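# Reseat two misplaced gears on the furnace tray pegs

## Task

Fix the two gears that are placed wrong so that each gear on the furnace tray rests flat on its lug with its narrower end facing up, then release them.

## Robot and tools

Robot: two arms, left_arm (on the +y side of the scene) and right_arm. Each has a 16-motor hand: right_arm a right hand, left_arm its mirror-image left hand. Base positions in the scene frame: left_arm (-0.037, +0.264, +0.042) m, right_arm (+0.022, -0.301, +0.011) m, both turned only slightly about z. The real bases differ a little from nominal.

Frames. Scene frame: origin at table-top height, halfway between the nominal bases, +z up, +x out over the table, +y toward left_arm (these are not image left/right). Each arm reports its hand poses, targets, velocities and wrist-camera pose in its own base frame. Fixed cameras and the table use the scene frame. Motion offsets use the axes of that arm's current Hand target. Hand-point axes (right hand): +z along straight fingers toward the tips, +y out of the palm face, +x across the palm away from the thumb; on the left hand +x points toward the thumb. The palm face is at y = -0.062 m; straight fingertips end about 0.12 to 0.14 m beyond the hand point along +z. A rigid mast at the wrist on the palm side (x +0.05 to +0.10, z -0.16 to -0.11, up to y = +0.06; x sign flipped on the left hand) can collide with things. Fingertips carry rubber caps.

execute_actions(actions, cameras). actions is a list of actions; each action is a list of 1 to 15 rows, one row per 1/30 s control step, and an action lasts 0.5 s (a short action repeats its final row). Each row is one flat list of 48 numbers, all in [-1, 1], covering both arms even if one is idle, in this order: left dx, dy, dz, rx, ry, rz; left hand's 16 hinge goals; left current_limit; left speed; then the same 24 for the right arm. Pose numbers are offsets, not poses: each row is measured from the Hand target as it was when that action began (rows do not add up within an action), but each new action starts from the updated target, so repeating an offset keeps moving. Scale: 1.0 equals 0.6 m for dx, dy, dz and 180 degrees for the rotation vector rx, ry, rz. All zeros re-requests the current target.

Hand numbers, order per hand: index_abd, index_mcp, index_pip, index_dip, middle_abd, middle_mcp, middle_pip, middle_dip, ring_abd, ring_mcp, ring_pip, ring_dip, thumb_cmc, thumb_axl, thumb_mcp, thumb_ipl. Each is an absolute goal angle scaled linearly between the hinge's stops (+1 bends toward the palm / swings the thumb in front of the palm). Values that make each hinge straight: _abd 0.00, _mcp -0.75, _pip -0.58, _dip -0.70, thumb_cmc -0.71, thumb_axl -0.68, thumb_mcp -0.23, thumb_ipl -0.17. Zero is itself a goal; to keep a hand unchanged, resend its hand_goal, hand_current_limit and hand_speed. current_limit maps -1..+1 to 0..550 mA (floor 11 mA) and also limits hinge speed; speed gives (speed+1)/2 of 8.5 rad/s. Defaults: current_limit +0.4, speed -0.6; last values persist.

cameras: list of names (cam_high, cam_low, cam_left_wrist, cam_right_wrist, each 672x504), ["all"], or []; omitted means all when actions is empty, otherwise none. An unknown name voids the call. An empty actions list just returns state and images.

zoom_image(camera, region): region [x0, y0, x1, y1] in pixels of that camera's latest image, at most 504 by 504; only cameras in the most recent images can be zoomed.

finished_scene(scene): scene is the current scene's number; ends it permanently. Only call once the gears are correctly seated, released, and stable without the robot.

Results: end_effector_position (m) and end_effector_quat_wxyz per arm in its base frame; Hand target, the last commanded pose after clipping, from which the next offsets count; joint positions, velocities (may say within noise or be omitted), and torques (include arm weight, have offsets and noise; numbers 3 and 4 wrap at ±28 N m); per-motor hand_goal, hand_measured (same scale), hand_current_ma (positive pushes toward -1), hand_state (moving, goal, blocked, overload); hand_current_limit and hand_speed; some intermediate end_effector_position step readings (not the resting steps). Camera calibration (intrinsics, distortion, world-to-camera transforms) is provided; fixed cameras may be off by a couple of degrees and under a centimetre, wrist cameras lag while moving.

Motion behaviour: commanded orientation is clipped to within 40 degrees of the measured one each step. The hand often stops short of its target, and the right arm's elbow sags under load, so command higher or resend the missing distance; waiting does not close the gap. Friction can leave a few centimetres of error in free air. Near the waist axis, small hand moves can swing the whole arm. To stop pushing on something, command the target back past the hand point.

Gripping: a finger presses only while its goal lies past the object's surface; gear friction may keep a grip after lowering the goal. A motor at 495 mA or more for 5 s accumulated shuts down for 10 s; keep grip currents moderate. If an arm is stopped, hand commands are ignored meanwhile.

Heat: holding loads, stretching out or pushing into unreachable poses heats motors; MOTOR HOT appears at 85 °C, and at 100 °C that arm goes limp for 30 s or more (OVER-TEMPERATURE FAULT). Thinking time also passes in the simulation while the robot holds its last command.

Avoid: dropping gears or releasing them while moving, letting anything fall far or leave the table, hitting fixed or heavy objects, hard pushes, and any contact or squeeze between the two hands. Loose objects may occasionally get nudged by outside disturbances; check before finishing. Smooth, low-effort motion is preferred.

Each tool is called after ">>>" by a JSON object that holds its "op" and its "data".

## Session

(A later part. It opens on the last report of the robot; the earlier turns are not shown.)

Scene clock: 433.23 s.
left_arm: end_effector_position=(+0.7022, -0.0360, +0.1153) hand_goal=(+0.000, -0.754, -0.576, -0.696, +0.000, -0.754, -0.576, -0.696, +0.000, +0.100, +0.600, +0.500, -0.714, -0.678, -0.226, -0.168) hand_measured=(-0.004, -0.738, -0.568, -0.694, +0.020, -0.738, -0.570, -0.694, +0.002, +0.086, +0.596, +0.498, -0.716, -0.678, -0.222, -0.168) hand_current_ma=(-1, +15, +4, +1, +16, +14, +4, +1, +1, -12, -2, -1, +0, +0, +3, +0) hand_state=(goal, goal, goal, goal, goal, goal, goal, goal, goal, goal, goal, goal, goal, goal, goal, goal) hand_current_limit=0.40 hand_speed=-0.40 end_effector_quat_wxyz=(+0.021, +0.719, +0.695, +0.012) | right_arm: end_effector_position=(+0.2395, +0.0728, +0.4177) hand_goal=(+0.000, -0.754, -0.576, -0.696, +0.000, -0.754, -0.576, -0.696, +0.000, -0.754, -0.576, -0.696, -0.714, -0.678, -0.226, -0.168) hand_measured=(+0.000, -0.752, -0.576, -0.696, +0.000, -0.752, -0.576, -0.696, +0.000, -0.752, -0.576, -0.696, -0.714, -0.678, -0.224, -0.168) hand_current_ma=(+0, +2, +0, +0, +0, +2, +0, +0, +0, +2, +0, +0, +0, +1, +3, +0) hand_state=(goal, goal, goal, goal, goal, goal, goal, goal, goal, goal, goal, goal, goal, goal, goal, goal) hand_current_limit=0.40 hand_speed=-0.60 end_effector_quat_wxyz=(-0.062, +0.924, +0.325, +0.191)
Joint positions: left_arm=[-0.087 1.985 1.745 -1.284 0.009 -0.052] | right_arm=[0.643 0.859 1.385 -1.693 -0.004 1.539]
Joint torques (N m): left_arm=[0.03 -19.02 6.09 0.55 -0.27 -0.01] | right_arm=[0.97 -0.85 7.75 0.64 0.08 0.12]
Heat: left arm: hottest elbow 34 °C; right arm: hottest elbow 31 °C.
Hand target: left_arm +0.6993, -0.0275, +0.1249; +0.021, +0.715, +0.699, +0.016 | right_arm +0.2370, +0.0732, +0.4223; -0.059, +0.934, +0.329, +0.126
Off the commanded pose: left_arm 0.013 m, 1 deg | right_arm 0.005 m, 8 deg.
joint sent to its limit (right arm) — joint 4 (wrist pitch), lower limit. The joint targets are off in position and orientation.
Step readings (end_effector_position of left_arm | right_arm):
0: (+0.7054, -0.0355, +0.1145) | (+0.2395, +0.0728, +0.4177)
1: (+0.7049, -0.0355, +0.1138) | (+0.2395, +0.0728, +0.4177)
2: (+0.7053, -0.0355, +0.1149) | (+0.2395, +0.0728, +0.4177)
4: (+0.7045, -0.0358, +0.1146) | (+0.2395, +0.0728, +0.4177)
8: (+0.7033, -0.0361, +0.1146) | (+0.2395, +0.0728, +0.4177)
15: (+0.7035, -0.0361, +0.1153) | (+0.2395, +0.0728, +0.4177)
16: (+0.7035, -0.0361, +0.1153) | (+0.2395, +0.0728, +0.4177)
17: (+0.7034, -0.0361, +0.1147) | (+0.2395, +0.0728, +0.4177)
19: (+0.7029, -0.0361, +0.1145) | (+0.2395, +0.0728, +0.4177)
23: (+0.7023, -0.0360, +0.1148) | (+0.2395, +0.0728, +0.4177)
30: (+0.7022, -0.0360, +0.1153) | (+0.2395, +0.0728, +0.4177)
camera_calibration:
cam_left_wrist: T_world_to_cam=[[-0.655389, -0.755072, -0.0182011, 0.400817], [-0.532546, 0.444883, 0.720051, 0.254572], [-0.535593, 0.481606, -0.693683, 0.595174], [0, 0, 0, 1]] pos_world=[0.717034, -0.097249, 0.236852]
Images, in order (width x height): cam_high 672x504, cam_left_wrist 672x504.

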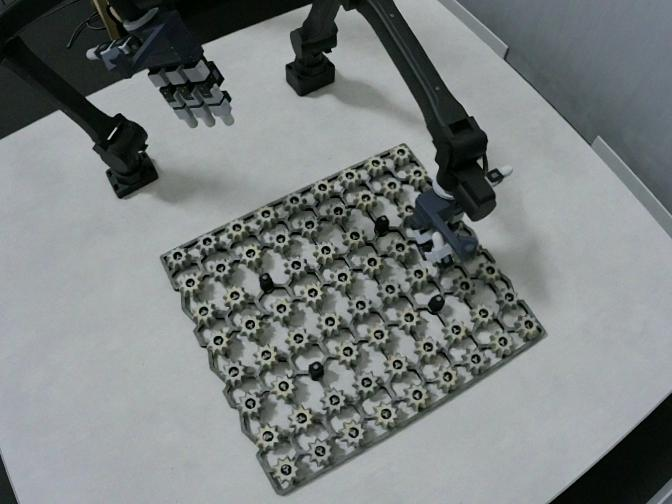

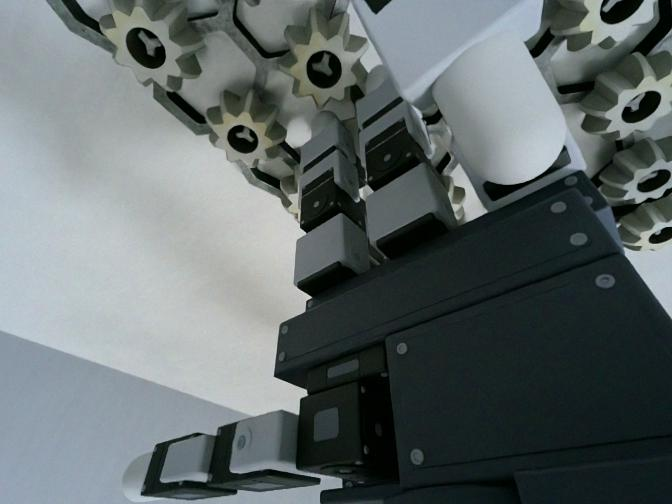

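>>> {"op": "execute_actions", "data": {"actions": [[[0,0.001,-0.02,0,0,0,0,-0.754,-0.576,-0.696,0,-0.754,-0.576,-0.696,0,0.1,0.6,0.5,-0.714,-0.678,-0.226,-0.168,0.4,-0.4,0,0,0,0,0,0,0,-0.754,-0.576,-0.696,0,-0.754,-0.576,-0.696,0,-0.754,-0.576,-0.696,-0.714,-0.678,-0.226,-0.168,0.4,-0.6]],[[0,-0.003,-0.01,0,0,0,0,-0.754,-0.576,-0.696,0,-0.754,-0.576,-0.696,0,0.1,0.6,0.5,-0.714,-0.678,-0.226,-0.168,0.4,-0.4,0,0,0,0,0,0,0,-0.754,-0.576,-0.696,0,-0.754,-0.576,-0.696,0,-0.754,-0.576,-0.696,-0.714,-0.678,-0.226,-0.168,0.4,-0.6]]], "cameras": ["cam_left_wrist", "cam_high"]}}

>>> {"op": "zoom_image", "data": {"camera": "cam_left_wrist", "region": [260, 40, 440, 180]}}

Scene clock: 434.93 s.
left_arm: end_effector_position=(+0.6929, -0.0352, +0.1149) hand_goal=(+0.000, -0.754, -0.576, -0.696, +0.000, -0.754, -0.576, -0.696, +0.000, +0.100, +0.600, +0.500, -0.714, -0.678, -0.226, -0.168) hand_measured=(-0.004, -0.744, -0.570, -0.694, +0.006, -0.742, -0.570, -0.692, +0.002, +0.086, +0.596, +0.498, -0.716, -0.678, -0.222, -0.168) hand_current_ma=(-1, +8, +3, +1, +3, +10, +4, +1, +1, -12, -2, -1, +0, +0, +3, +0) hand_state=(goal, goal, goal, goal, goal, goal, goal, goal, goal, goal, goal, goal, goal, goal, goal, goal) hand_current_limit=0.40 hand_speed=-0.40 end_effector_quat_wxyz=(+0.008, +0.719, +0.695, +0.001) | right_arm: end_effector_position=(+0.2395, +0.0728, +0.4177) hand_goal=(+0.000, -0.754, -0.576, -0.696, +0.000, -0.754, -0.576, -0.696, +0.000, -0.754, -0.576, -0.696, -0.714, -0.678, -0.226, -0.168) hand_measured=(+0.000, -0.752, -0.576, -0.696, +0.000, -0.752, -0.576, -0.696, +0.000, -0.752, -0.576, -0.696, -0.714, -0.678, -0.224, -0.168) hand_current_ma=(+0, +2, +0, +0, +0, +2, +0, +0, +0, +2, +0, +0, +0, +1, +3, +0) hand_state=(goal, goal, goal, goal, goal, goal, goal, goal, goal, goal, goal, goal, goal, goal, goal, goal) hand_current_limit=0.40 hand_speed=-0.60 end_effector_quat_wxyz=(-0.062, +0.924, +0.325, +0.191)
Joint positions: left_arm=[-0.087 1.981 1.745 -1.322 0.009 -0.052] | right_arm=[0.643 0.859 1.385 -1.693 -0.004 1.539]
Joint torques (N m): left_arm=[0.03 -20.01 7.71 0.08 -0.27 0.01] | right_arm=[0.91 -0.85 7.75 0.62 0.08 0.12]
Heat: left arm: hottest elbow 34 °C; right arm: hottest elbow 31 °C.
Hand target: left_arm +0.6972, -0.0273, +0.1429; +0.021, +0.715, +0.699, +0.016 | right_arm +0.2370, +0.0732, +0.4223; -0.059, +0.934, +0.329, +0.126
Off the commanded pose: left_arm 0.029 m, 2 deg | right_arm 0.005 m, 8 deg.
joint sent to its limit (right arm) — joint 4 (wrist pitch), lower limit. The joint targets are off in position and orientation.
Step readings (end_effector_position of left_arm | right_arm):
0: (+0.7022, -0.0360, +0.1153) | (+0.2395, +0.0728, +0.4177)
1: (+0.7022, -0.0360, +0.1153) | (+0.2395, +0.0728, +0.4177)
2: (+0.7022, -0.0360, +0.1153) | (+0.2395, +0.0728, +0.4177)
4: (+0.7022, -0.0360, +0.1163) | (+0.2395, +0.0728, +0.4177)
8: (+0.7018, -0.0360, +0.1162) | (+0.2395, +0.0728, +0.4177)
15: (+0.7003, -0.0358, +0.1156) | (+0.2395, +0.0728, +0.4177)
16: (+0.7000, -0.0358, +0.1154) | (+0.2395, +0.0728, +0.4177)
17: (+0.7000, -0.0358, +0.1154) | (+0.2395, +0.0728, +0.4177)
19: (+0.6988, -0.0357, +0.1150) | (+0.2395, +0.0728, +0.4177)
23: (+0.6929, -0.0352, +0.1139) | (+0.2395, +0.0728, +0.4177)
30: (+0.6929, -0.0352, +0.1149) | (+0.2395, +0.0728, +0.4177)
camera_calibration:
cam_left_wrist: T_world_to_cam=[[-0.655699, -0.755021, 0.00165139, 0.393216], [-0.507973, 0.442766, 0.738865, 0.230305], [-0.55859, 0.483634, -0.673851, 0.603268], [0, 0, 0, 1]] pos_world=[0.711799, -0.0968459, 0.2357]
Images, in order (width x height): cam_high 672x504, cam_left_wrist 672x504.

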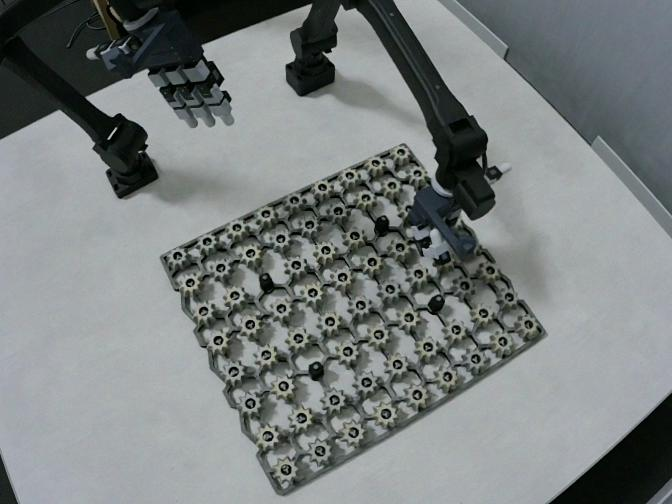

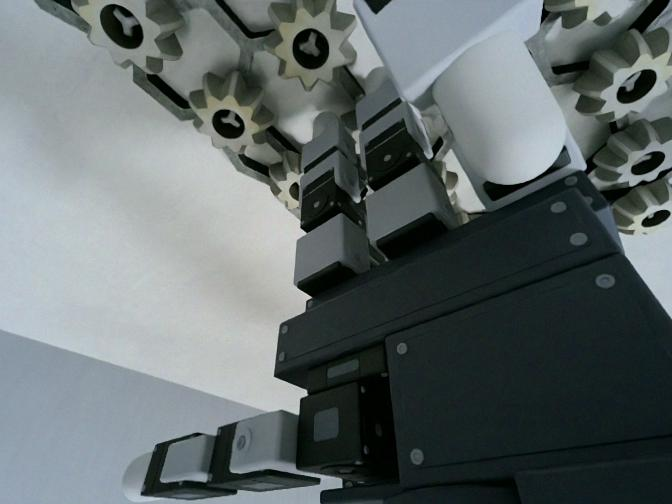

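Scaled by 2.800 from the camera's 672x504 image, which has a finer 960x720 frame.

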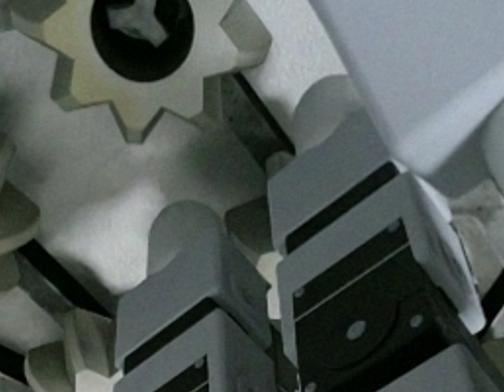

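>>> {"op": "execute_actions", "data": {"actions": [[[0,0.0067,-0.03,0,0,0,0,-0.754,-0.576,-0.696,0,-0.754,-0.576,-0.696,0,0.1,0.6,0.5,-0.714,-0.678,-0.226,-0.168,0.4,-0.4,0,0,0,0,0,0,0,-0.754,-0.576,-0.696,0,-0.754,-0.576,-0.696,0,-0.754,-0.576,-0.696,-0.714,-0.678,-0.226,-0.168,0.4,-0.6]],[[0,0.005,-0.03,0,0,0,0,-0.754,-0.576,-0.696,0,-0.754,-0.576,-0.696,0,0.1,0.6,0.5,-0.714,-0.678,-0.226,-0.168,0.4,-0.4,0,0,0,0,0,0,0,-0.754,-0.576,-0.696,0,-0.754,-0.576,-0.696,0,-0.754,-0.576,-0.696,-0.714,-0.678,-0.226,-0.168,0.4,-0.6]],[[0,0.005,-0.03,0,0,0,0,-0.754,-0.576,-0.696,0,-0.754,-0.576,-0.696,0,0.1,0.6,0.5,-0.714,-0.678,-0.226,-0.168,0.4,-0.4,0,0,0,0,0,0,0,-0.754,-0.576,-0.696,0,-0.754,-0.576,-0.696,0,-0.754,-0.576,-0.696,-0.714,-0.678,-0.226,-0.168,0.4,-0.6]]], "cameras": ["cam_left_wrist", "cam_high"]}}

>>> {"op": "zoom_image", "data": {"camera": "cam_left_wrist", "region": [260, 40, 440, 180]}}

>>> {"op": "zoom_image", "data": {"camera": "cam_high", "region": [400, 205, 470, 265]}}

Scene clock: 437.23 s.
left_arm: end_effector_position=(+0.6880, -0.0348, +0.1536) hand_goal=(+0.000, -0.754, -0.576, -0.696, +0.000, -0.754, -0.576, -0.696, +0.000, +0.100, +0.600, +0.500, -0.714, -0.678, -0.226, -0.168) hand_measured=(-0.004, -0.750, -0.572, -0.694, +0.004, -0.748, -0.572, -0.694, +0.002, +0.086, +0.596, +0.498, -0.716, -0.678, -0.222, -0.168) hand_current_ma=(-1, +3, +1, +1, +1, +3, +1, +1, +1, -12, -2, -1, +0, +0, +3, +0) hand_state=(goal, goal, goal, goal, goal, goal, goal, goal, goal, goal, goal, goal, goal, goal, goal, goal) hand_current_limit=0.40 hand_speed=-0.40 end_effector_quat_wxyz=(-0.007, +0.719, +0.695, -0.012) | right_arm: end_effector_position=(+0.2395, +0.0728, +0.4177) hand_goal=(+0.000, -0.754, -0.576, -0.696, +0.000, -0.754, -0.576, -0.696, +0.000, -0.754, -0.576, -0.696, -0.714, -0.678, -0.226, -0.168) hand_measured=(+0.000, -0.752, -0.576, -0.696, +0.000, -0.752, -0.576, -0.696, +0.000, -0.752, -0.576, -0.696, -0.714, -0.678, -0.224, -0.168) hand_current_ma=(+0, +2, +0, +0, +0, +2, +0, +0, +0, +2, +0, +0, +0, +1, +3, +0) hand_state=(goal, goal, goal, goal, goal, goal, goal, goal, goal, goal, goal, goal, goal, goal, goal, goal) hand_current_limit=0.40 hand_speed=-0.60 end_effector_quat_wxyz=(-0.062, +0.924, +0.325, +0.191)
Joint positions: left_arm=[-0.087 1.973 1.845 -1.469 0.009 -0.052] | right_arm=[0.643 0.859 1.385 -1.693 -0.004 1.539]
Joint torques (N m): left_arm=[0.32 -19.37 10.73 0.17 -0.26 0.01] | right_arm=[1.03 -0.85 7.72 0.64 0.09 0.11]
Heat: left arm: hottest elbow 34 °C; right arm: hottest elbow 32 °C.
Hand target: left_arm +0.7044, -0.0272, +0.1973; +0.021, +0.715, +0.699, +0.016 | right_arm +0.2370, +0.0732, +0.4223; -0.059, +0.934, +0.329, +0.126
Off the commanded pose: left_arm 0.047 m, 5 deg | right_arm 0.005 m, 8 deg.
joint sent to its limit (right arm) — joint 4 (wrist pitch), lower limit. The joint targets are off in position and orientation.
Step readings (end_effector_position of left_arm | right_arm):
0: (+0.6929, -0.0352, +0.1149) | (+0.2395, +0.0728, +0.4177)
1: (+0.6925, -0.0351, +0.1148) | (+0.2395, +0.0728, +0.4177)
2: (+0.6925, -0.0351, +0.1148) | (+0.2395, +0.0728, +0.4177)
4: (+0.6918, -0.0351, +0.1145) | (+0.2395, +0.0728, +0.4177)
8: (+0.6903, -0.0350, +0.1156) | (+0.2395, +0.0728, +0.4177)
15: (+0.6888, -0.0348, +0.1187) | (+0.2395, +0.0728, +0.4177)
16: (+0.6889, -0.0348, +0.1193) | (+0.2395, +0.0728, +0.4177)
17: (+0.6887, -0.0348, +0.1197) | (+0.2395, +0.0728, +0.4177)
19: (+0.6872, -0.0347, +0.1224) | (+0.2395, +0.0728, +0.4177)
23: (+0.6843, -0.0344, +0.1294) | (+0.2395, +0.0728, +0.4177)
30: (+0.6850, -0.0345, +0.1345) | (+0.2395, +0.0728, +0.4177)
31: (+0.6846, -0.0345, +0.1344) | (+0.2395, +0.0728, +0.4177)
32: (+0.6844, -0.0344, +0.1354) | (+0.2395, +0.0728, +0.4177)
34: (+0.6834, -0.0344, +0.1378) | (+0.2395, +0.0728, +0.4177)
38: (+0.6869, -0.0347, +0.1482) | (+0.2395, +0.0728, +0.4177)
45: (+0.6887, -0.0348, +0.1538) | (+0.2395, +0.0728, +0.4177)
camera_calibration:
cam_left_wrist: T_world_to_cam=[[-0.655171, -0.755063, 0.0251154, 0.386271], [-0.478184, 0.440201, 0.759976, 0.17519], [-0.584886, 0.485904, -0.649466, 0.640833], [0, 0, 0, 1]] pos_world=[0.711661, -0.0968426, 0.273357]
Images, in order (width x height): cam_high 672x504, cam_left_wrist 672x504.

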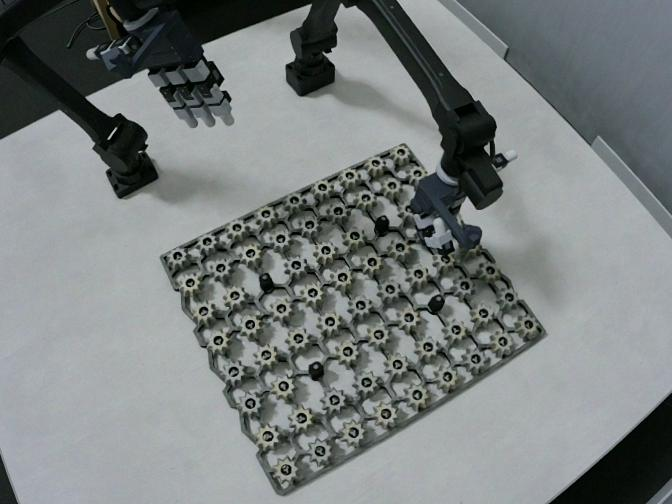

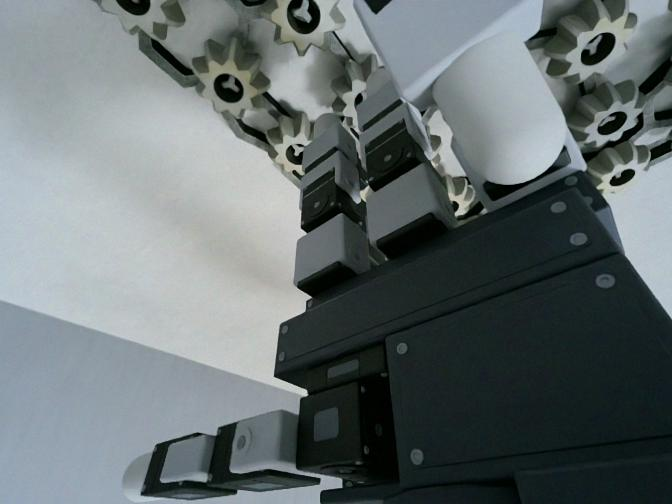

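Scaled by 2.800 from the camera's 672x504 image, which has a finer 960x720 frame.

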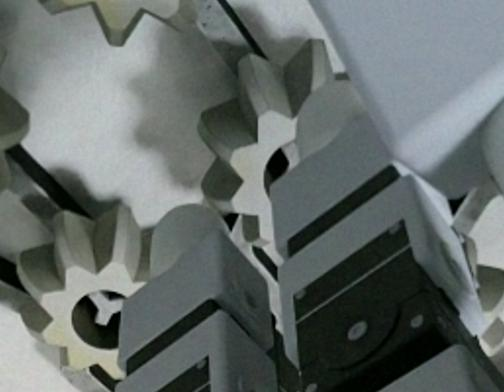

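Scaled by 7.200 from the camera's 672x504 image, which has a finer 960x720 frame.

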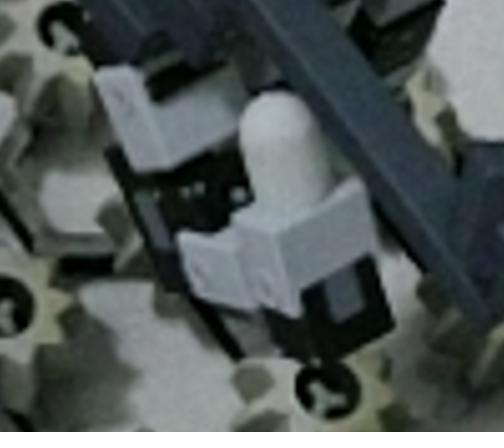

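>>> {"op": "execute_actions", "data": {"actions": [[[0,0.0093,-0.0497,0,0,0,0,-0.754,-0.576,-0.696,0,-0.754,-0.576,-0.696,0,0.1,0.6,0.5,-0.714,-0.678,-0.226,-0.168,0.4,-0.4,0,0,0,0,0,0,0,-0.754,-0.576,-0.696,0,-0.754,-0.576,-0.696,0,-0.754,-0.576,-0.696,-0.714,-0.678,-0.226,-0.168,0.4,-0.6]],[[0.0665,-0.0093,-0.0093,0,0,0,0,-0.754,-0.576,-0.696,0,-0.754,-0.576,-0.696,0,0.1,0.6,0.5,-0.714,-0.678,-0.226,-0.168,0.4,-0.4,0,0,0,0,0,0,0,-0.754,-0.576,-0.696,0,-0.754,-0.576,-0.696,0,-0.754,-0.576,-0.696,-0.714,-0.678,-0.226,-0.168,0.4,-0.6]],[[0.0665,-0.0093,-0.0093,0,0,0,0,-0.754,-0.576,-0.696,0,-0.754,-0.576,-0.696,0,0.1,0.6,0.5,-0.714,-0.678,-0.226,-0.168,0.4,-0.4,0,0,0,0,0,0,0,-0.754,-0.576,-0.696,0,-0.754,-0.576,-0.696,0,-0.754,-0.576,-0.696,-0.714,-0.678,-0.226,-0.168,0.4,-0.6]],[[0.0665,-0.0093,-0.0093,0,0,0,0,-0.754,-0.576,-0.696,0,-0.754,-0.576,-0.696,0,0.1,0.6,0.5,-0.714,-0.678,-0.226,-0.168,0.4,-0.4,0,0,0,0,0,0,0,-0.754,-0.576,-0.696,0,-0.754,-0.576,-0.696,0,-0.754,-0.576,-0.696,-0.714,-0.678,-0.226,-0.168,0.4,-0.6]],[[0.0665,-0.0093,-0.0093,0,0,0,0,-0.754,-0.576,-0.696,0,-0.754,-0.576,-0.696,0,0.1,0.6,0.5,-0.714,-0.678,-0.226,-0.168,0.4,-0.4,0,0,0,0,0,0,0,-0.754,-0.576,-0.696,0,-0.754,-0.576,-0.696,0,-0.754,-0.576,-0.696,-0.714,-0.678,-0.226,-0.168,0.4,-0.6]]], "cameras": ["cam_left_wrist", "cam_high", "cam_low"]}}

>>> {"op": "zoom_image", "data": {"camera": "cam_high", "region": [400, 205, 470, 265]}}

Scene clock: 441.27 s.
left_arm: end_effector_position=(+0.6762, +0.1332, +0.2003) hand_goal=(+0.000, -0.754, -0.576, -0.696, +0.000, -0.754, -0.576, -0.696, +0.000, +0.100, +0.600, +0.500, -0.714, -0.678, -0.226, -0.168) hand_measured=(-0.002, -0.750, -0.572, -0.694, +0.002, -0.750, -0.572, -0.694, +0.002, +0.086, +0.596, +0.498, -0.716, -0.678, -0.222, -0.168) hand_current_ma=(+0, +2, +1, +1, +0, +2, +1, +1, +1, -12, -2, -1, +0, +0, +3, +0) hand_state=(goal, goal, goal, goal, goal, goal, goal, goal, goal, goal, goal, goal, goal, goal, goal, goal) hand_current_limit=0.40 hand_speed=-0.40 end_effector_quat_wxyz=(-0.001, +0.709, +0.705, -0.020) | right_arm: end_effector_position=(+0.2395, +0.0728, +0.4177) hand_goal=(+0.000, -0.754, -0.576, -0.696, +0.000, -0.754, -0.576, -0.696, +0.000, -0.754, -0.576, -0.696, -0.714, -0.678, -0.226, -0.168) hand_measured=(+0.000, -0.752, -0.576, -0.696, +0.000, -0.752, -0.576, -0.696, +0.000, -0.752, -0.576, -0.696, -0.714, -0.678, -0.224, -0.168) hand_current_ma=(+0, +2, +0, +0, +0, +2, +0, +0, +0, +2, +0, +0, +0, +1, +3, +0) hand_state=(goal, goal, goal, goal, goal, goal, goal, goal, goal, goal, goal, goal, goal, goal, goal, goal) hand_current_limit=0.40 hand_speed=-0.60 end_effector_quat_wxyz=(-0.062, +0.924, +0.325, +0.191)
Joint positions: left_arm=[0.192 1.959 1.948 -1.594 0.02 0.199] | right_arm=[0.643 0.859 1.385 -1.693 -0.004 1.539]
Joint torques (N m): left_arm=[-0.67 -19.6 10.81 0.2 -0.12 0.02] | right_arm=[0.97 -0.85 7.73 0.61 0.08 0.11]
Heat: left arm: hottest elbow 35 °C; right arm: hottest elbow 32 °C.
Hand target: left_arm +0.6887, +0.1332, +0.2475; +0.021, +0.715, +0.699, +0.016 | right_arm +0.2370, +0.0732, +0.4223; -0.059, +0.934, +0.329, +0.126
Off the commanded pose: left_arm 0.049 m, 5 deg | right_arm 0.005 m, 8 deg.
joint sent to its limit (right arm) — joint 4 (wrist pitch), lower limit. The joint targets are off in position and orientation.
Step readings (end_effector_position of left_arm | right_arm):
0: (+0.6880, -0.0348, +0.1536) | (+0.2395, +0.0728, +0.4177)
1: (+0.6880, -0.0348, +0.1536) | (+0.2395, +0.0728, +0.4177)
2: (+0.6879, -0.0347, +0.1558) | (+0.2395, +0.0728, +0.4177)
4: (+0.6862, -0.0346, +0.1603) | (+0.2395, +0.0728, +0.4177)
8: (+0.6923, -0.0351, +0.1804) | (+0.2395, +0.0728, +0.4177)
15: (+0.6951, -0.0354, +0.1917) | (+0.2395, +0.0728, +0.4177)
16: (+0.6947, -0.0353, +0.1916) | (+0.2395, +0.0728, +0.4177)
17: (+0.6944, -0.0342, +0.1914) | (+0.2395, +0.0728, +0.4177)
19: (+0.6944, -0.0294, +0.1913) | (+0.2395, +0.0728, +0.4177)
23: (+0.6954, -0.0067, +0.1913) | (+0.2395, +0.0728, +0.4177)
30: (+0.6946, +0.0278, +0.1913) | (+0.2395, +0.0728, +0.4177)
31: (+0.6946, +0.0277, +0.1913) | (+0.2395, +0.0728, +0.4177)
32: (+0.6944, +0.0269, +0.1912) | (+0.2395, +0.0728, +0.4177)
34: (+0.6942, +0.0249, +0.1919) | (+0.2395, +0.0728, +0.4177)
38: (+0.6937, +0.0323, +0.1948) | (+0.2395, +0.0728, +0.4177)
45: (+0.6911, +0.0583, +0.1988) | (+0.2395, +0.0728, +0.4177)
46: (+0.6911, +0.0598, +0.1989) | (+0.2395, +0.0728, +0.4177)
47: (+0.6907, +0.0608, +0.1987) | (+0.2395, +0.0728, +0.4177)
49: (+0.6898, +0.0635, +0.1983) | (+0.2395, +0.0728, +0.4177)
53: (+0.6880, +0.0758, +0.1991) | (+0.2395, +0.0728, +0.4177)
60: (+0.6839, +0.1009, +0.1988) | (+0.2395, +0.0728, +0.4177)
61: (+0.6838, +0.1016, +0.1988) | (+0.2395, +0.0728, +0.4177)
62: (+0.6834, +0.1021, +0.1987) | (+0.2395, +0.0728, +0.4177)
64: (+0.6826, +0.1029, +0.1984) | (+0.2395, +0.0728, +0.4177)
68: (+0.6799, +0.1119, +0.1979) | (+0.2395, +0.0728, +0.4177)
75: (+0.6748, +0.1380, +0.1990) | (+0.2395, +0.0728, +0.4177)
camera_calibration:
cam_left_wrist: T_world_to_cam=[[-0.633597, -0.772566, 0.0411849, 0.488802], [-0.488319, 0.440636, 0.753249, 0.068262], [-0.600083, 0.457145, -0.656444, 0.598167], [0, 0, 0, 1]] pos_world=[0.701987, 0.0741037, 0.321114]
Images, in order (width x height): cam_high 672x504, cam_low 672x504, cam_left_wrist 672x504.

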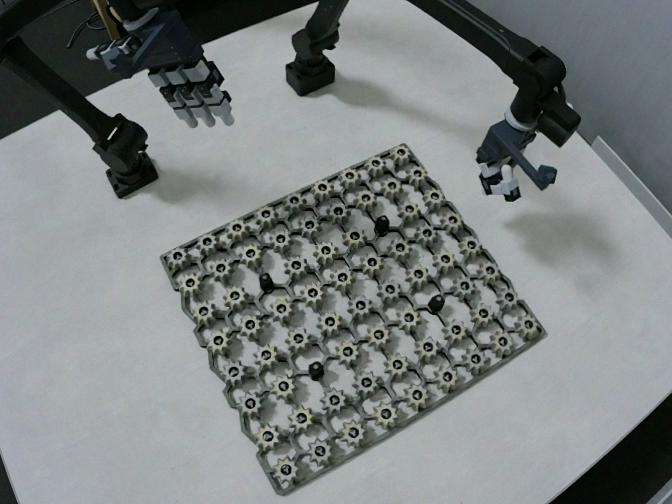

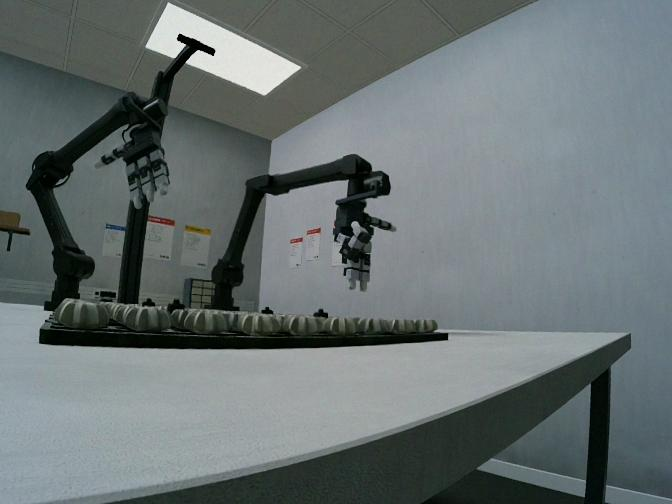

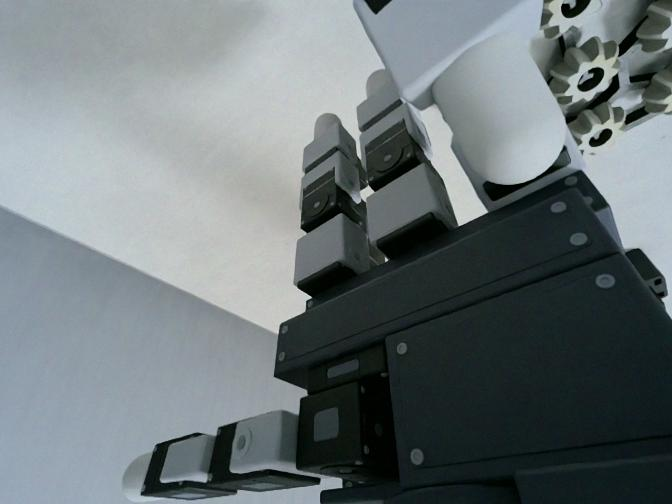

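Scaled by 7.200 from the camera's 672x504 image, which has a finer 960x720 frame.

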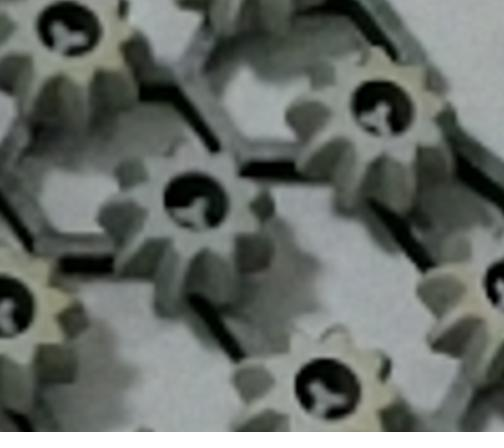

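>>> {"op": "zoom_image", "data": {"camera": "cam_high", "region": [408, 215, 448, 250]}}

>>> {"op": "zoom_image", "data": {"camera": "cam_high", "region": [425, 240, 465, 275]}}

>>> {"op": "zoom_image", "data": {"camera": "cam_high", "region": [390, 190, 430, 225]}}

>>> {"op": "zoom_image", "data": {"camera": "cam_high", "region": [330, 160, 370, 195]}}

Scaled by 12.600 from the camera's 672x504 image, which has a finer 960x720 frame.

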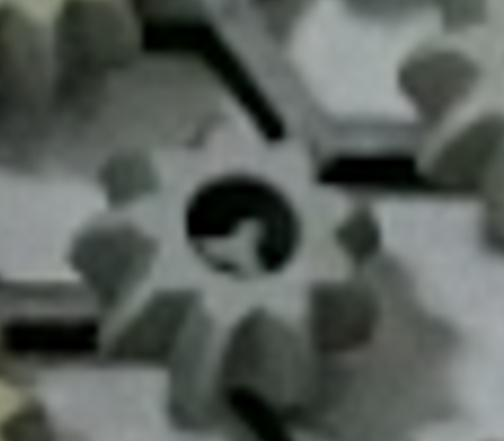

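Scaled by 12.600 from the camera's 672x504 image, which has a finer 960x720 frame.

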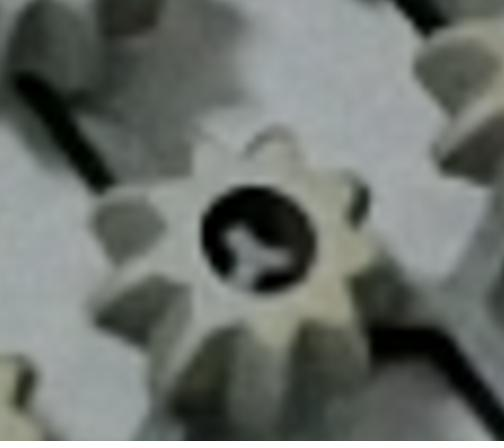

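Scaled by 12.600 from the camera's 672x504 image, which has a finer 960x720 frame.

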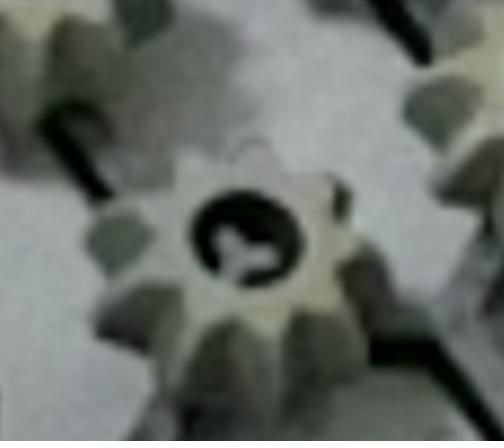

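Scaled by 12.600 from the camera's 672x504 image, which has a finer 960x720 frame.

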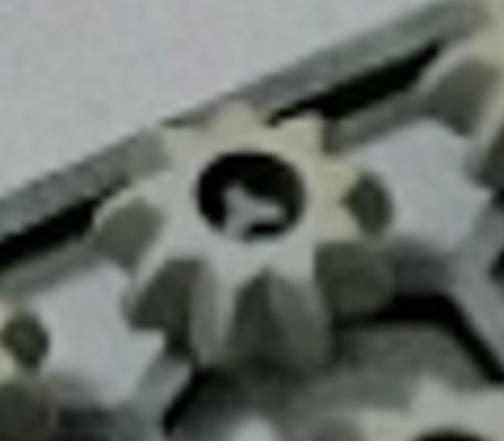

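>>> {"op": "execute_actions", "data": {"actions": [[[-0.0684,-0.0183,0.012,0,0,0,0,-0.754,-0.576,-0.696,0,-0.754,-0.576,-0.696,0,0.1,0.6,0.5,-0.714,-0.678,-0.226,-0.168,0.4,-0.4,0,0,0,0,0,0,0,-0.754,-0.576,-0.696,0,-0.754,-0.576,-0.696,0,-0.754,-0.576,-0.696,-0.714,-0.678,-0.226,-0.168,0.4,-0.6]],[[-0.0684,-0.0183,0.012,0,0,0,0,-0.754,-0.576,-0.696,0,-0.754,-0.576,-0.696,0,0.1,0.6,0.5,-0.714,-0.678,-0.226,-0.168,0.4,-0.4,0,0,0,0,0,0,0,-0.754,-0.576,-0.696,0,-0.754,-0.576,-0.696,0,-0.754,-0.576,-0.696,-0.714,-0.678,-0.226,-0.168,0.4,-0.6]],[[-0.0684,-0.0183,0.012,0,0,0,0,-0.754,-0.576,-0.696,0,-0.754,-0.576,-0.696,0,0.1,0.6,0.5,-0.714,-0.678,-0.226,-0.168,0.4,-0.4,0,0,0,0,0,0,0,-0.754,-0.576,-0.696,0,-0.754,-0.576,-0.696,0,-0.754,-0.576,-0.696,-0.714,-0.678,-0.226,-0.168,0.4,-0.6]],[[-0.0684,-0.0183,0.012,0,0,0,0,-0.754,-0.576,-0.696,0,-0.754,-0.576,-0.696,0,0.1,0.6,0.5,-0.714,-0.678,-0.226,-0.168,0.4,-0.4,0,0,0,0,0,0,0,-0.754,-0.576,-0.696,0,-0.754,-0.576,-0.696,0,-0.754,-0.576,-0.696,-0.714,-0.678,-0.226,-0.168,0.4,-0.6]]], "cameras": ["cam_left_wrist"]}}

>>> {"op": "zoom_image", "data": {"camera": "cam_left_wrist", "region": [160, 0, 400, 170]}}

Scene clock: 445.13 s.
left_arm: end_effector_position=(+0.6369, -0.0325, +0.1920) hand_goal=(+0.000, -0.754, -0.576, -0.696, +0.000, -0.754, -0.576, -0.696, +0.000, +0.100, +0.600, +0.500, -0.714, -0.678, -0.226, -0.168) hand_measured=(-0.002, -0.750, -0.574, -0.694, +0.002, -0.750, -0.572, -0.694, +0.002, +0.086, +0.596, +0.498, -0.716, -0.678, -0.222, -0.168) hand_current_ma=(+0, +2, +1, +1, +0, +2, +1, +1, +1, -12, -2, -1, +0, +0, +3, +0) hand_state=(goal, goal, goal, goal, goal, goal, goal, goal, goal, goal, goal, goal, goal, goal, goal, goal) hand_current_limit=0.40 hand_speed=-0.40 end_effector_quat_wxyz=(+0.000, +0.720, +0.694, -0.007) | right_arm: end_effector_position=(+0.2395, +0.0728, +0.4177) hand_goal=(+0.000, -0.754, -0.576, -0.696, +0.000, -0.754, -0.576, -0.696, +0.000, -0.754, -0.576, -0.696, -0.714, -0.678, -0.226, -0.168) hand_measured=(+0.000, -0.752, -0.576, -0.696, +0.000, -0.752, -0.576, -0.696, +0.000, -0.752, -0.576, -0.696, -0.714, -0.678, -0.224, -0.168) hand_current_ma=(+0, +2, +0, +0, +0, +2, +0, +0, +0, +2, +0, +0, +0, +1, +3, +0) hand_state=(goal, goal, goal, goal, goal, goal, goal, goal, goal, goal, goal, goal, goal, goal, goal, goal) hand_current_limit=0.40 hand_speed=-0.60 end_effector_quat_wxyz=(-0.062, +0.924, +0.325, +0.191)
Joint positions: left_arm=[-0.09 1.806 1.694 -1.468 0.01 -0.052] | right_arm=[0.643 0.859 1.385 -1.693 -0.004 1.539]
Joint torques (N m): left_arm=[0.09 -17.49 7.21 0.88 -0.33 -0.14] | right_arm=[0.91 -0.85 7.75 0.64 0.08 0.11]
Heat: left arm: hottest elbow 35 °C; right arm: hottest elbow 32 °C.
Hand target: left_arm +0.6425, -0.0301, +0.2175; +0.021, +0.715, +0.699, +0.016 | right_arm +0.2370, +0.0732, +0.4223; -0.059, +0.934, +0.329, +0.126
Off the commanded pose: left_arm 0.026 m, 4 deg | right_arm 0.005 m, 8 deg.
joint sent to its limit (right arm) — joint 4 (wrist pitch), lower limit. The joint targets are off in position and orientation.
Step readings (end_effector_position of left_arm | right_arm):
0: (+0.6762, +0.1332, +0.2003) | (+0.2395, +0.0728, +0.4177)
1: (+0.6762, +0.1332, +0.2003) | (+0.2395, +0.0728, +0.4177)
2: (+0.6761, +0.1332, +0.2013) | (+0.2395, +0.0728, +0.4177)
4: (+0.6750, +0.1321, +0.2033) | (+0.2395, +0.0728, +0.4177)
8: (+0.6707, +0.1131, +0.2087) | (+0.2395, +0.0728, +0.4177)
15: (+0.6744, +0.0811, +0.2192) | (+0.2395, +0.0728, +0.4177)
16: (+0.6744, +0.0803, +0.2186) | (+0.2395, +0.0728, +0.4177)
17: (+0.6739, +0.0799, +0.2171) | (+0.2395, +0.0728, +0.4177)
19: (+0.6691, +0.0788, +0.2117) | (+0.2395, +0.0728, +0.4177)
23: (+0.6596, +0.0704, +0.2030) | (+0.2395, +0.0728, +0.4177)
30: (+0.6611, +0.0451, +0.2039) | (+0.2395, +0.0728, +0.4177)
31: (+0.6615, +0.0430, +0.2050) | (+0.2395, +0.0728, +0.4177)
32: (+0.6607, +0.0430, +0.2045) | (+0.2395, +0.0728, +0.4177)
34: (+0.6570, +0.0404, +0.2034) | (+0.2395, +0.0728, +0.4177)
38: (+0.6491, +0.0275, +0.1998) | (+0.2395, +0.0728, +0.4177)
45: (+0.6493, +0.0023, +0.1988) | (+0.2395, +0.0728, +0.4177)
46: (+0.6492, +0.0016, +0.1982) | (+0.2395, +0.0728, +0.4177)
47: (+0.6493, +0.0009, +0.1981) | (+0.2395, +0.0728, +0.4177)
49: (+0.6454, +0.0014, +0.1962) | (+0.2395, +0.0728, +0.4177)
53: (+0.6381, -0.0116, +0.1914) | (+0.2395, +0.0728, +0.4177)
60: (+0.6368, -0.0395, +0.1910) | (+0.2395, +0.0728, +0.4177)
camera_calibration:
cam_left_wrist: T_world_to_cam=[[-0.657795, -0.753038, 0.0154871, 0.357146], [-0.490642, 0.444005, 0.749753, 0.130609], [-0.571469, 0.485585, -0.661536, 0.628511], [0, 0, 0, 1]] pos_world=[0.658186, -0.0942419, 0.312327]
Images, in order (width x height): cam_left_wrist 672x504.

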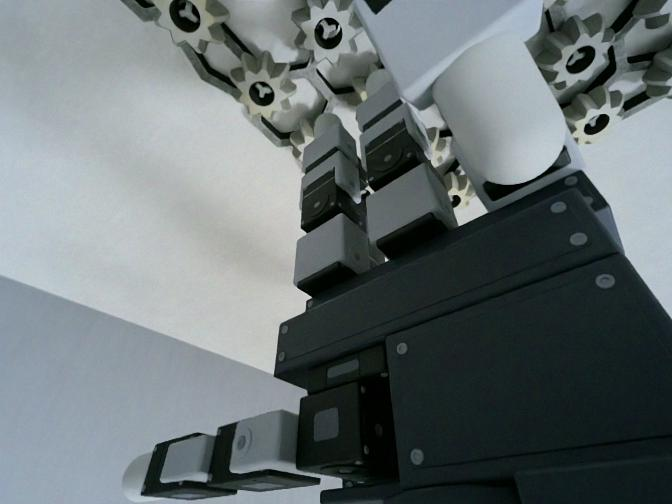

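Scaled by 2.100 from the camera's 672x504 image, which has a finer 960x720 frame.

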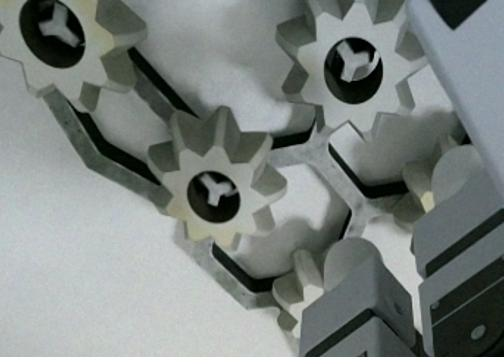

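>>> {"op": "execute_actions", "data": {"actions": [], "cameras": ["cam_high", "cam_left_wrist", "cam_low"]}}

>>> {"op": "zoom_image", "data": {"camera": "cam_left_wrist", "region": [240, 0, 420, 130]}}

>>> {"op": "zoom_image", "data": {"camera": "cam_high", "region": [340, 170, 500, 290]}}

Scene clock: 445.80 s.
left_arm: end_effector_position=(+0.6369, -0.0325, +0.1920) hand_goal=(+0.000, -0.754, -0.576, -0.696, +0.000, -0.754, -0.576, -0.696, +0.000, +0.100, +0.600, +0.500, -0.714, -0.678, -0.226, -0.168) hand_measured=(-0.002, -0.750, -0.574, -0.694, +0.002, -0.750, -0.572, -0.694, +0.002, +0.086, +0.596, +0.498, -0.716, -0.678, -0.222, -0.168) hand_current_ma=(+0, +2, +1, +1, +0, +2, +1, +1, +1, -12, -2, -1, +0, +0, +3, +0) hand_state=(goal, goal, goal, goal, goal, goal, goal, goal, goal, goal, goal, goal, goal, goal, goal, goal) hand_current_limit=0.40 hand_speed=-0.40 end_effector_quat_wxyz=(+0.000, +0.720, +0.694, -0.007) | right_arm: end_effector_position=(+0.2395, +0.0728, +0.4177) hand_goal=(+0.000, -0.754, -0.576, -0.696, +0.000, -0.754, -0.576, -0.696, +0.000, -0.754, -0.576, -0.696, -0.714, -0.678, -0.226, -0.168) hand_measured=(+0.000, -0.752, -0.576, -0.696, +0.000, -0.752, -0.576, -0.696, +0.000, -0.752, -0.576, -0.696, -0.714, -0.678, -0.224, -0.168) hand_current_ma=(+0, +2, +0, +0, +0, +2, +0, +0, +0, +2, +0, +0, +0, +1, +3, +0) hand_state=(goal, goal, goal, goal, goal, goal, goal, goal, goal, goal, goal, goal, goal, goal, goal, goal) hand_current_limit=0.40 hand_speed=-0.60 end_effector_quat_wxyz=(-0.062, +0.924, +0.325, +0.191)
Joint positions: left_arm=[-0.09 1.806 1.694 -1.468 0.01 -0.052] | right_arm=[0.643 0.859 1.385 -1.693 -0.004 1.539]
Joint velocities: within noise
Joint torques (N m): left_arm=[0.09 -17.73 7.16 1.01 -0.34 -0.13] | right_arm=[0.97 -0.97 7.72 0.59 0.09 0.11]
Heat: left arm: hottest elbow 35 °C; right arm: hottest elbow 32 °C.
Hand target: left_arm +0.6425, -0.0301, +0.2175; +0.021, +0.715, +0.699, +0.016 | right_arm +0.2370, +0.0732, +0.4223; -0.059, +0.934, +0.329, +0.126
Off the commanded pose: left_arm 0.026 m, 4 deg | right_arm 0.005 m, 8 deg.
camera_calibration:
cam_left_wrist: T_world_to_cam=[[-0.657795, -0.753038, 0.0154871, 0.357146], [-0.490642, 0.444005, 0.749753, 0.130609], [-0.571469, 0.485585, -0.661536, 0.628511], [0, 0, 0, 1]] pos_world=[0.658186, -0.0942419, 0.312327]
Images, in order (width x height): cam_high 672x504, cam_low 672x504, cam_left_wrist 672x504.

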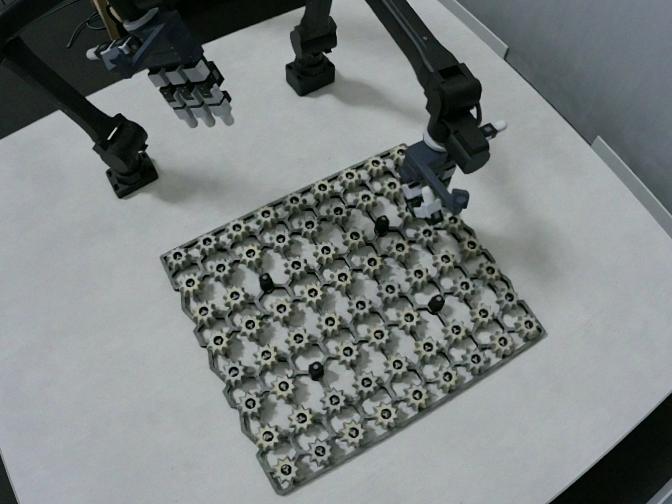

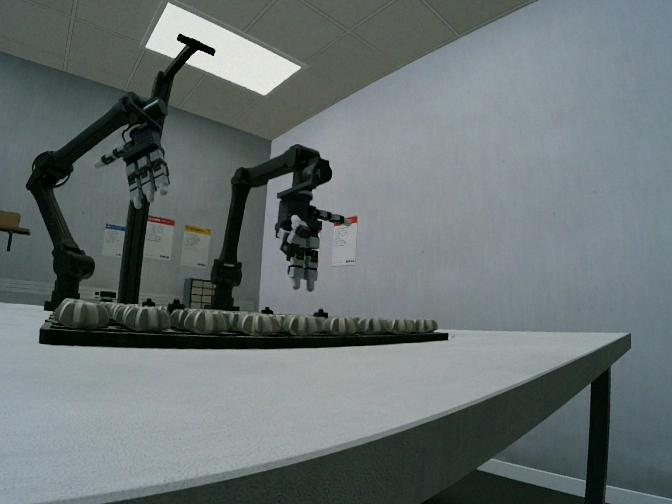

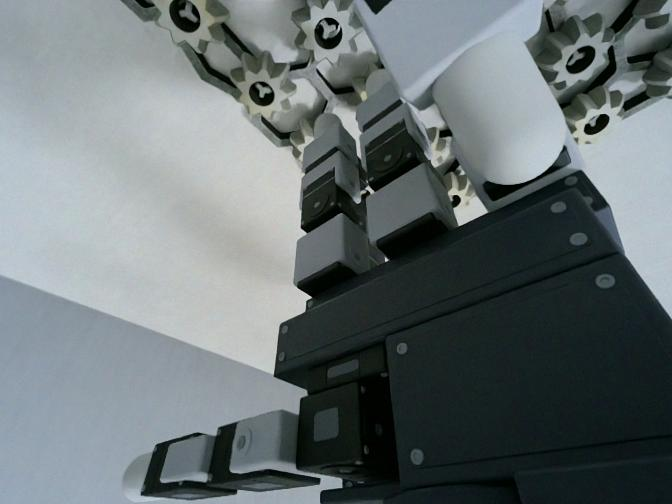

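Scaled by 2.800 from the camera's 672x504 image, which has a finer 960x720 frame.

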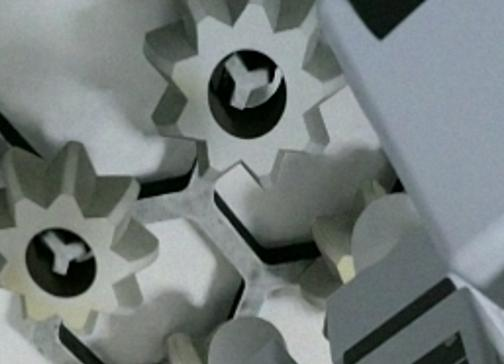

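Scaled by 3.150 from the camera's 672x504 image, which has a finer 960x720 frame.

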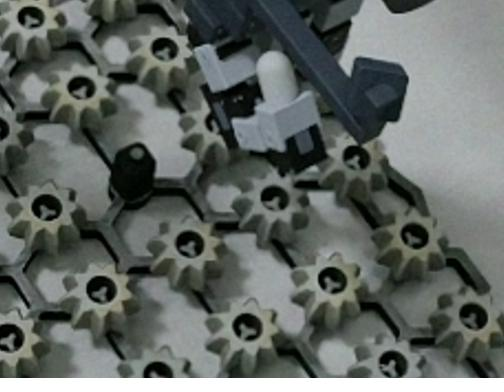

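>>> {"op": "zoom_image", "data": {"camera": "cam_left_wrist", "region": [130, 0, 260, 100]}}

>>> {"op": "zoom_image", "data": {"camera": "cam_left_wrist", "region": [530, 0, 672, 160]}}

>>> {"op": "zoom_image", "data": {"camera": "cam_high", "region": [400, 205, 460, 260]}}

Scaled by 3.877 from the camera's 672x504 image, which has a finer 960x720 frame.

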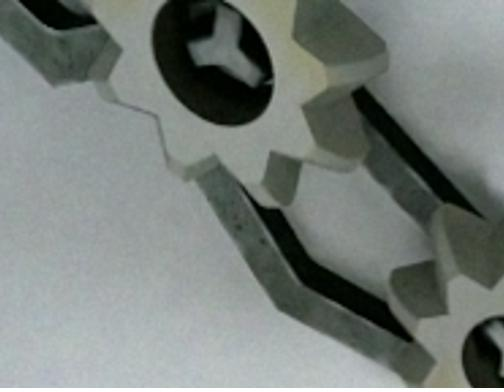

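Scaled by 3.150 from the camera's 672x504 image, which has a finer 960x720 frame.

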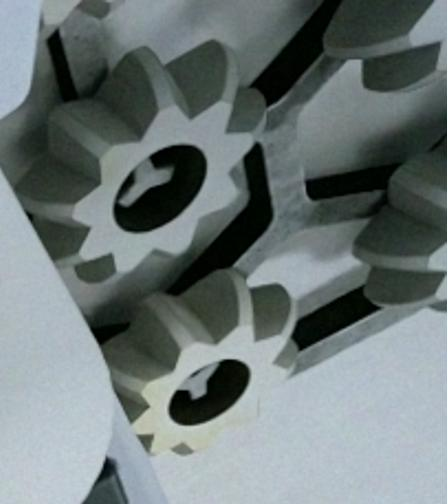

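Scaled by 8.400 from the camera's 672x504 image, which has a finer 960x720 frame.

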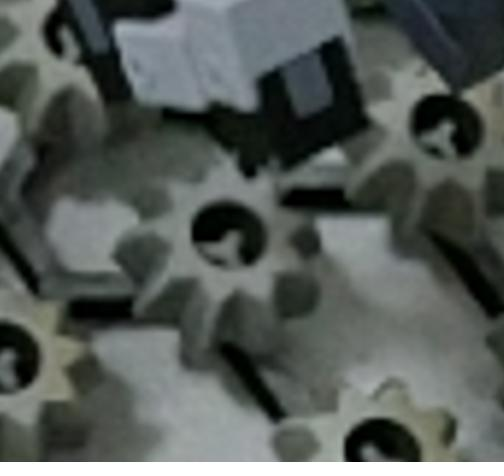

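>>> {"op": "zoom_image", "data": {"camera": "cam_left_wrist", "region": [285, 0, 375, 80]}}

>>> {"op": "zoom_image", "data": {"camera": "cam_left_wrist", "region": [225, 45, 315, 125]}}

>>> {"op": "zoom_image", "data": {"camera": "cam_low", "region": [230, 290, 450, 360]}}

Scaled by 5.600 from the camera's 672x504 image, which has a finer 960x720 frame.

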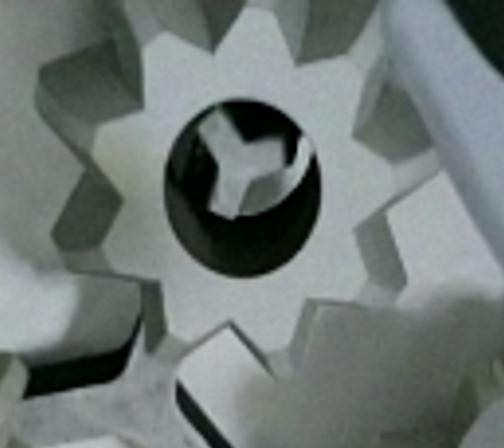

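Scaled by 5.600 from the camera's 672x504 image, which has a finer 960x720 frame.

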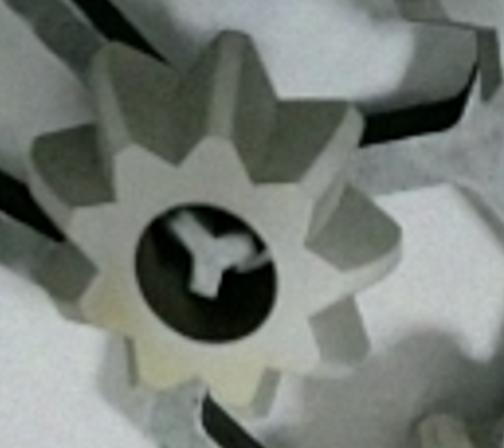

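Scaled by 2.291 from the camera's 672x504 image, which has a finer 960x720 frame.

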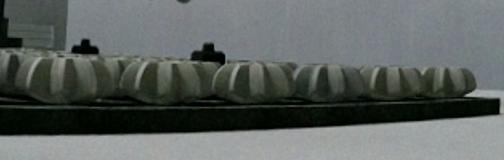

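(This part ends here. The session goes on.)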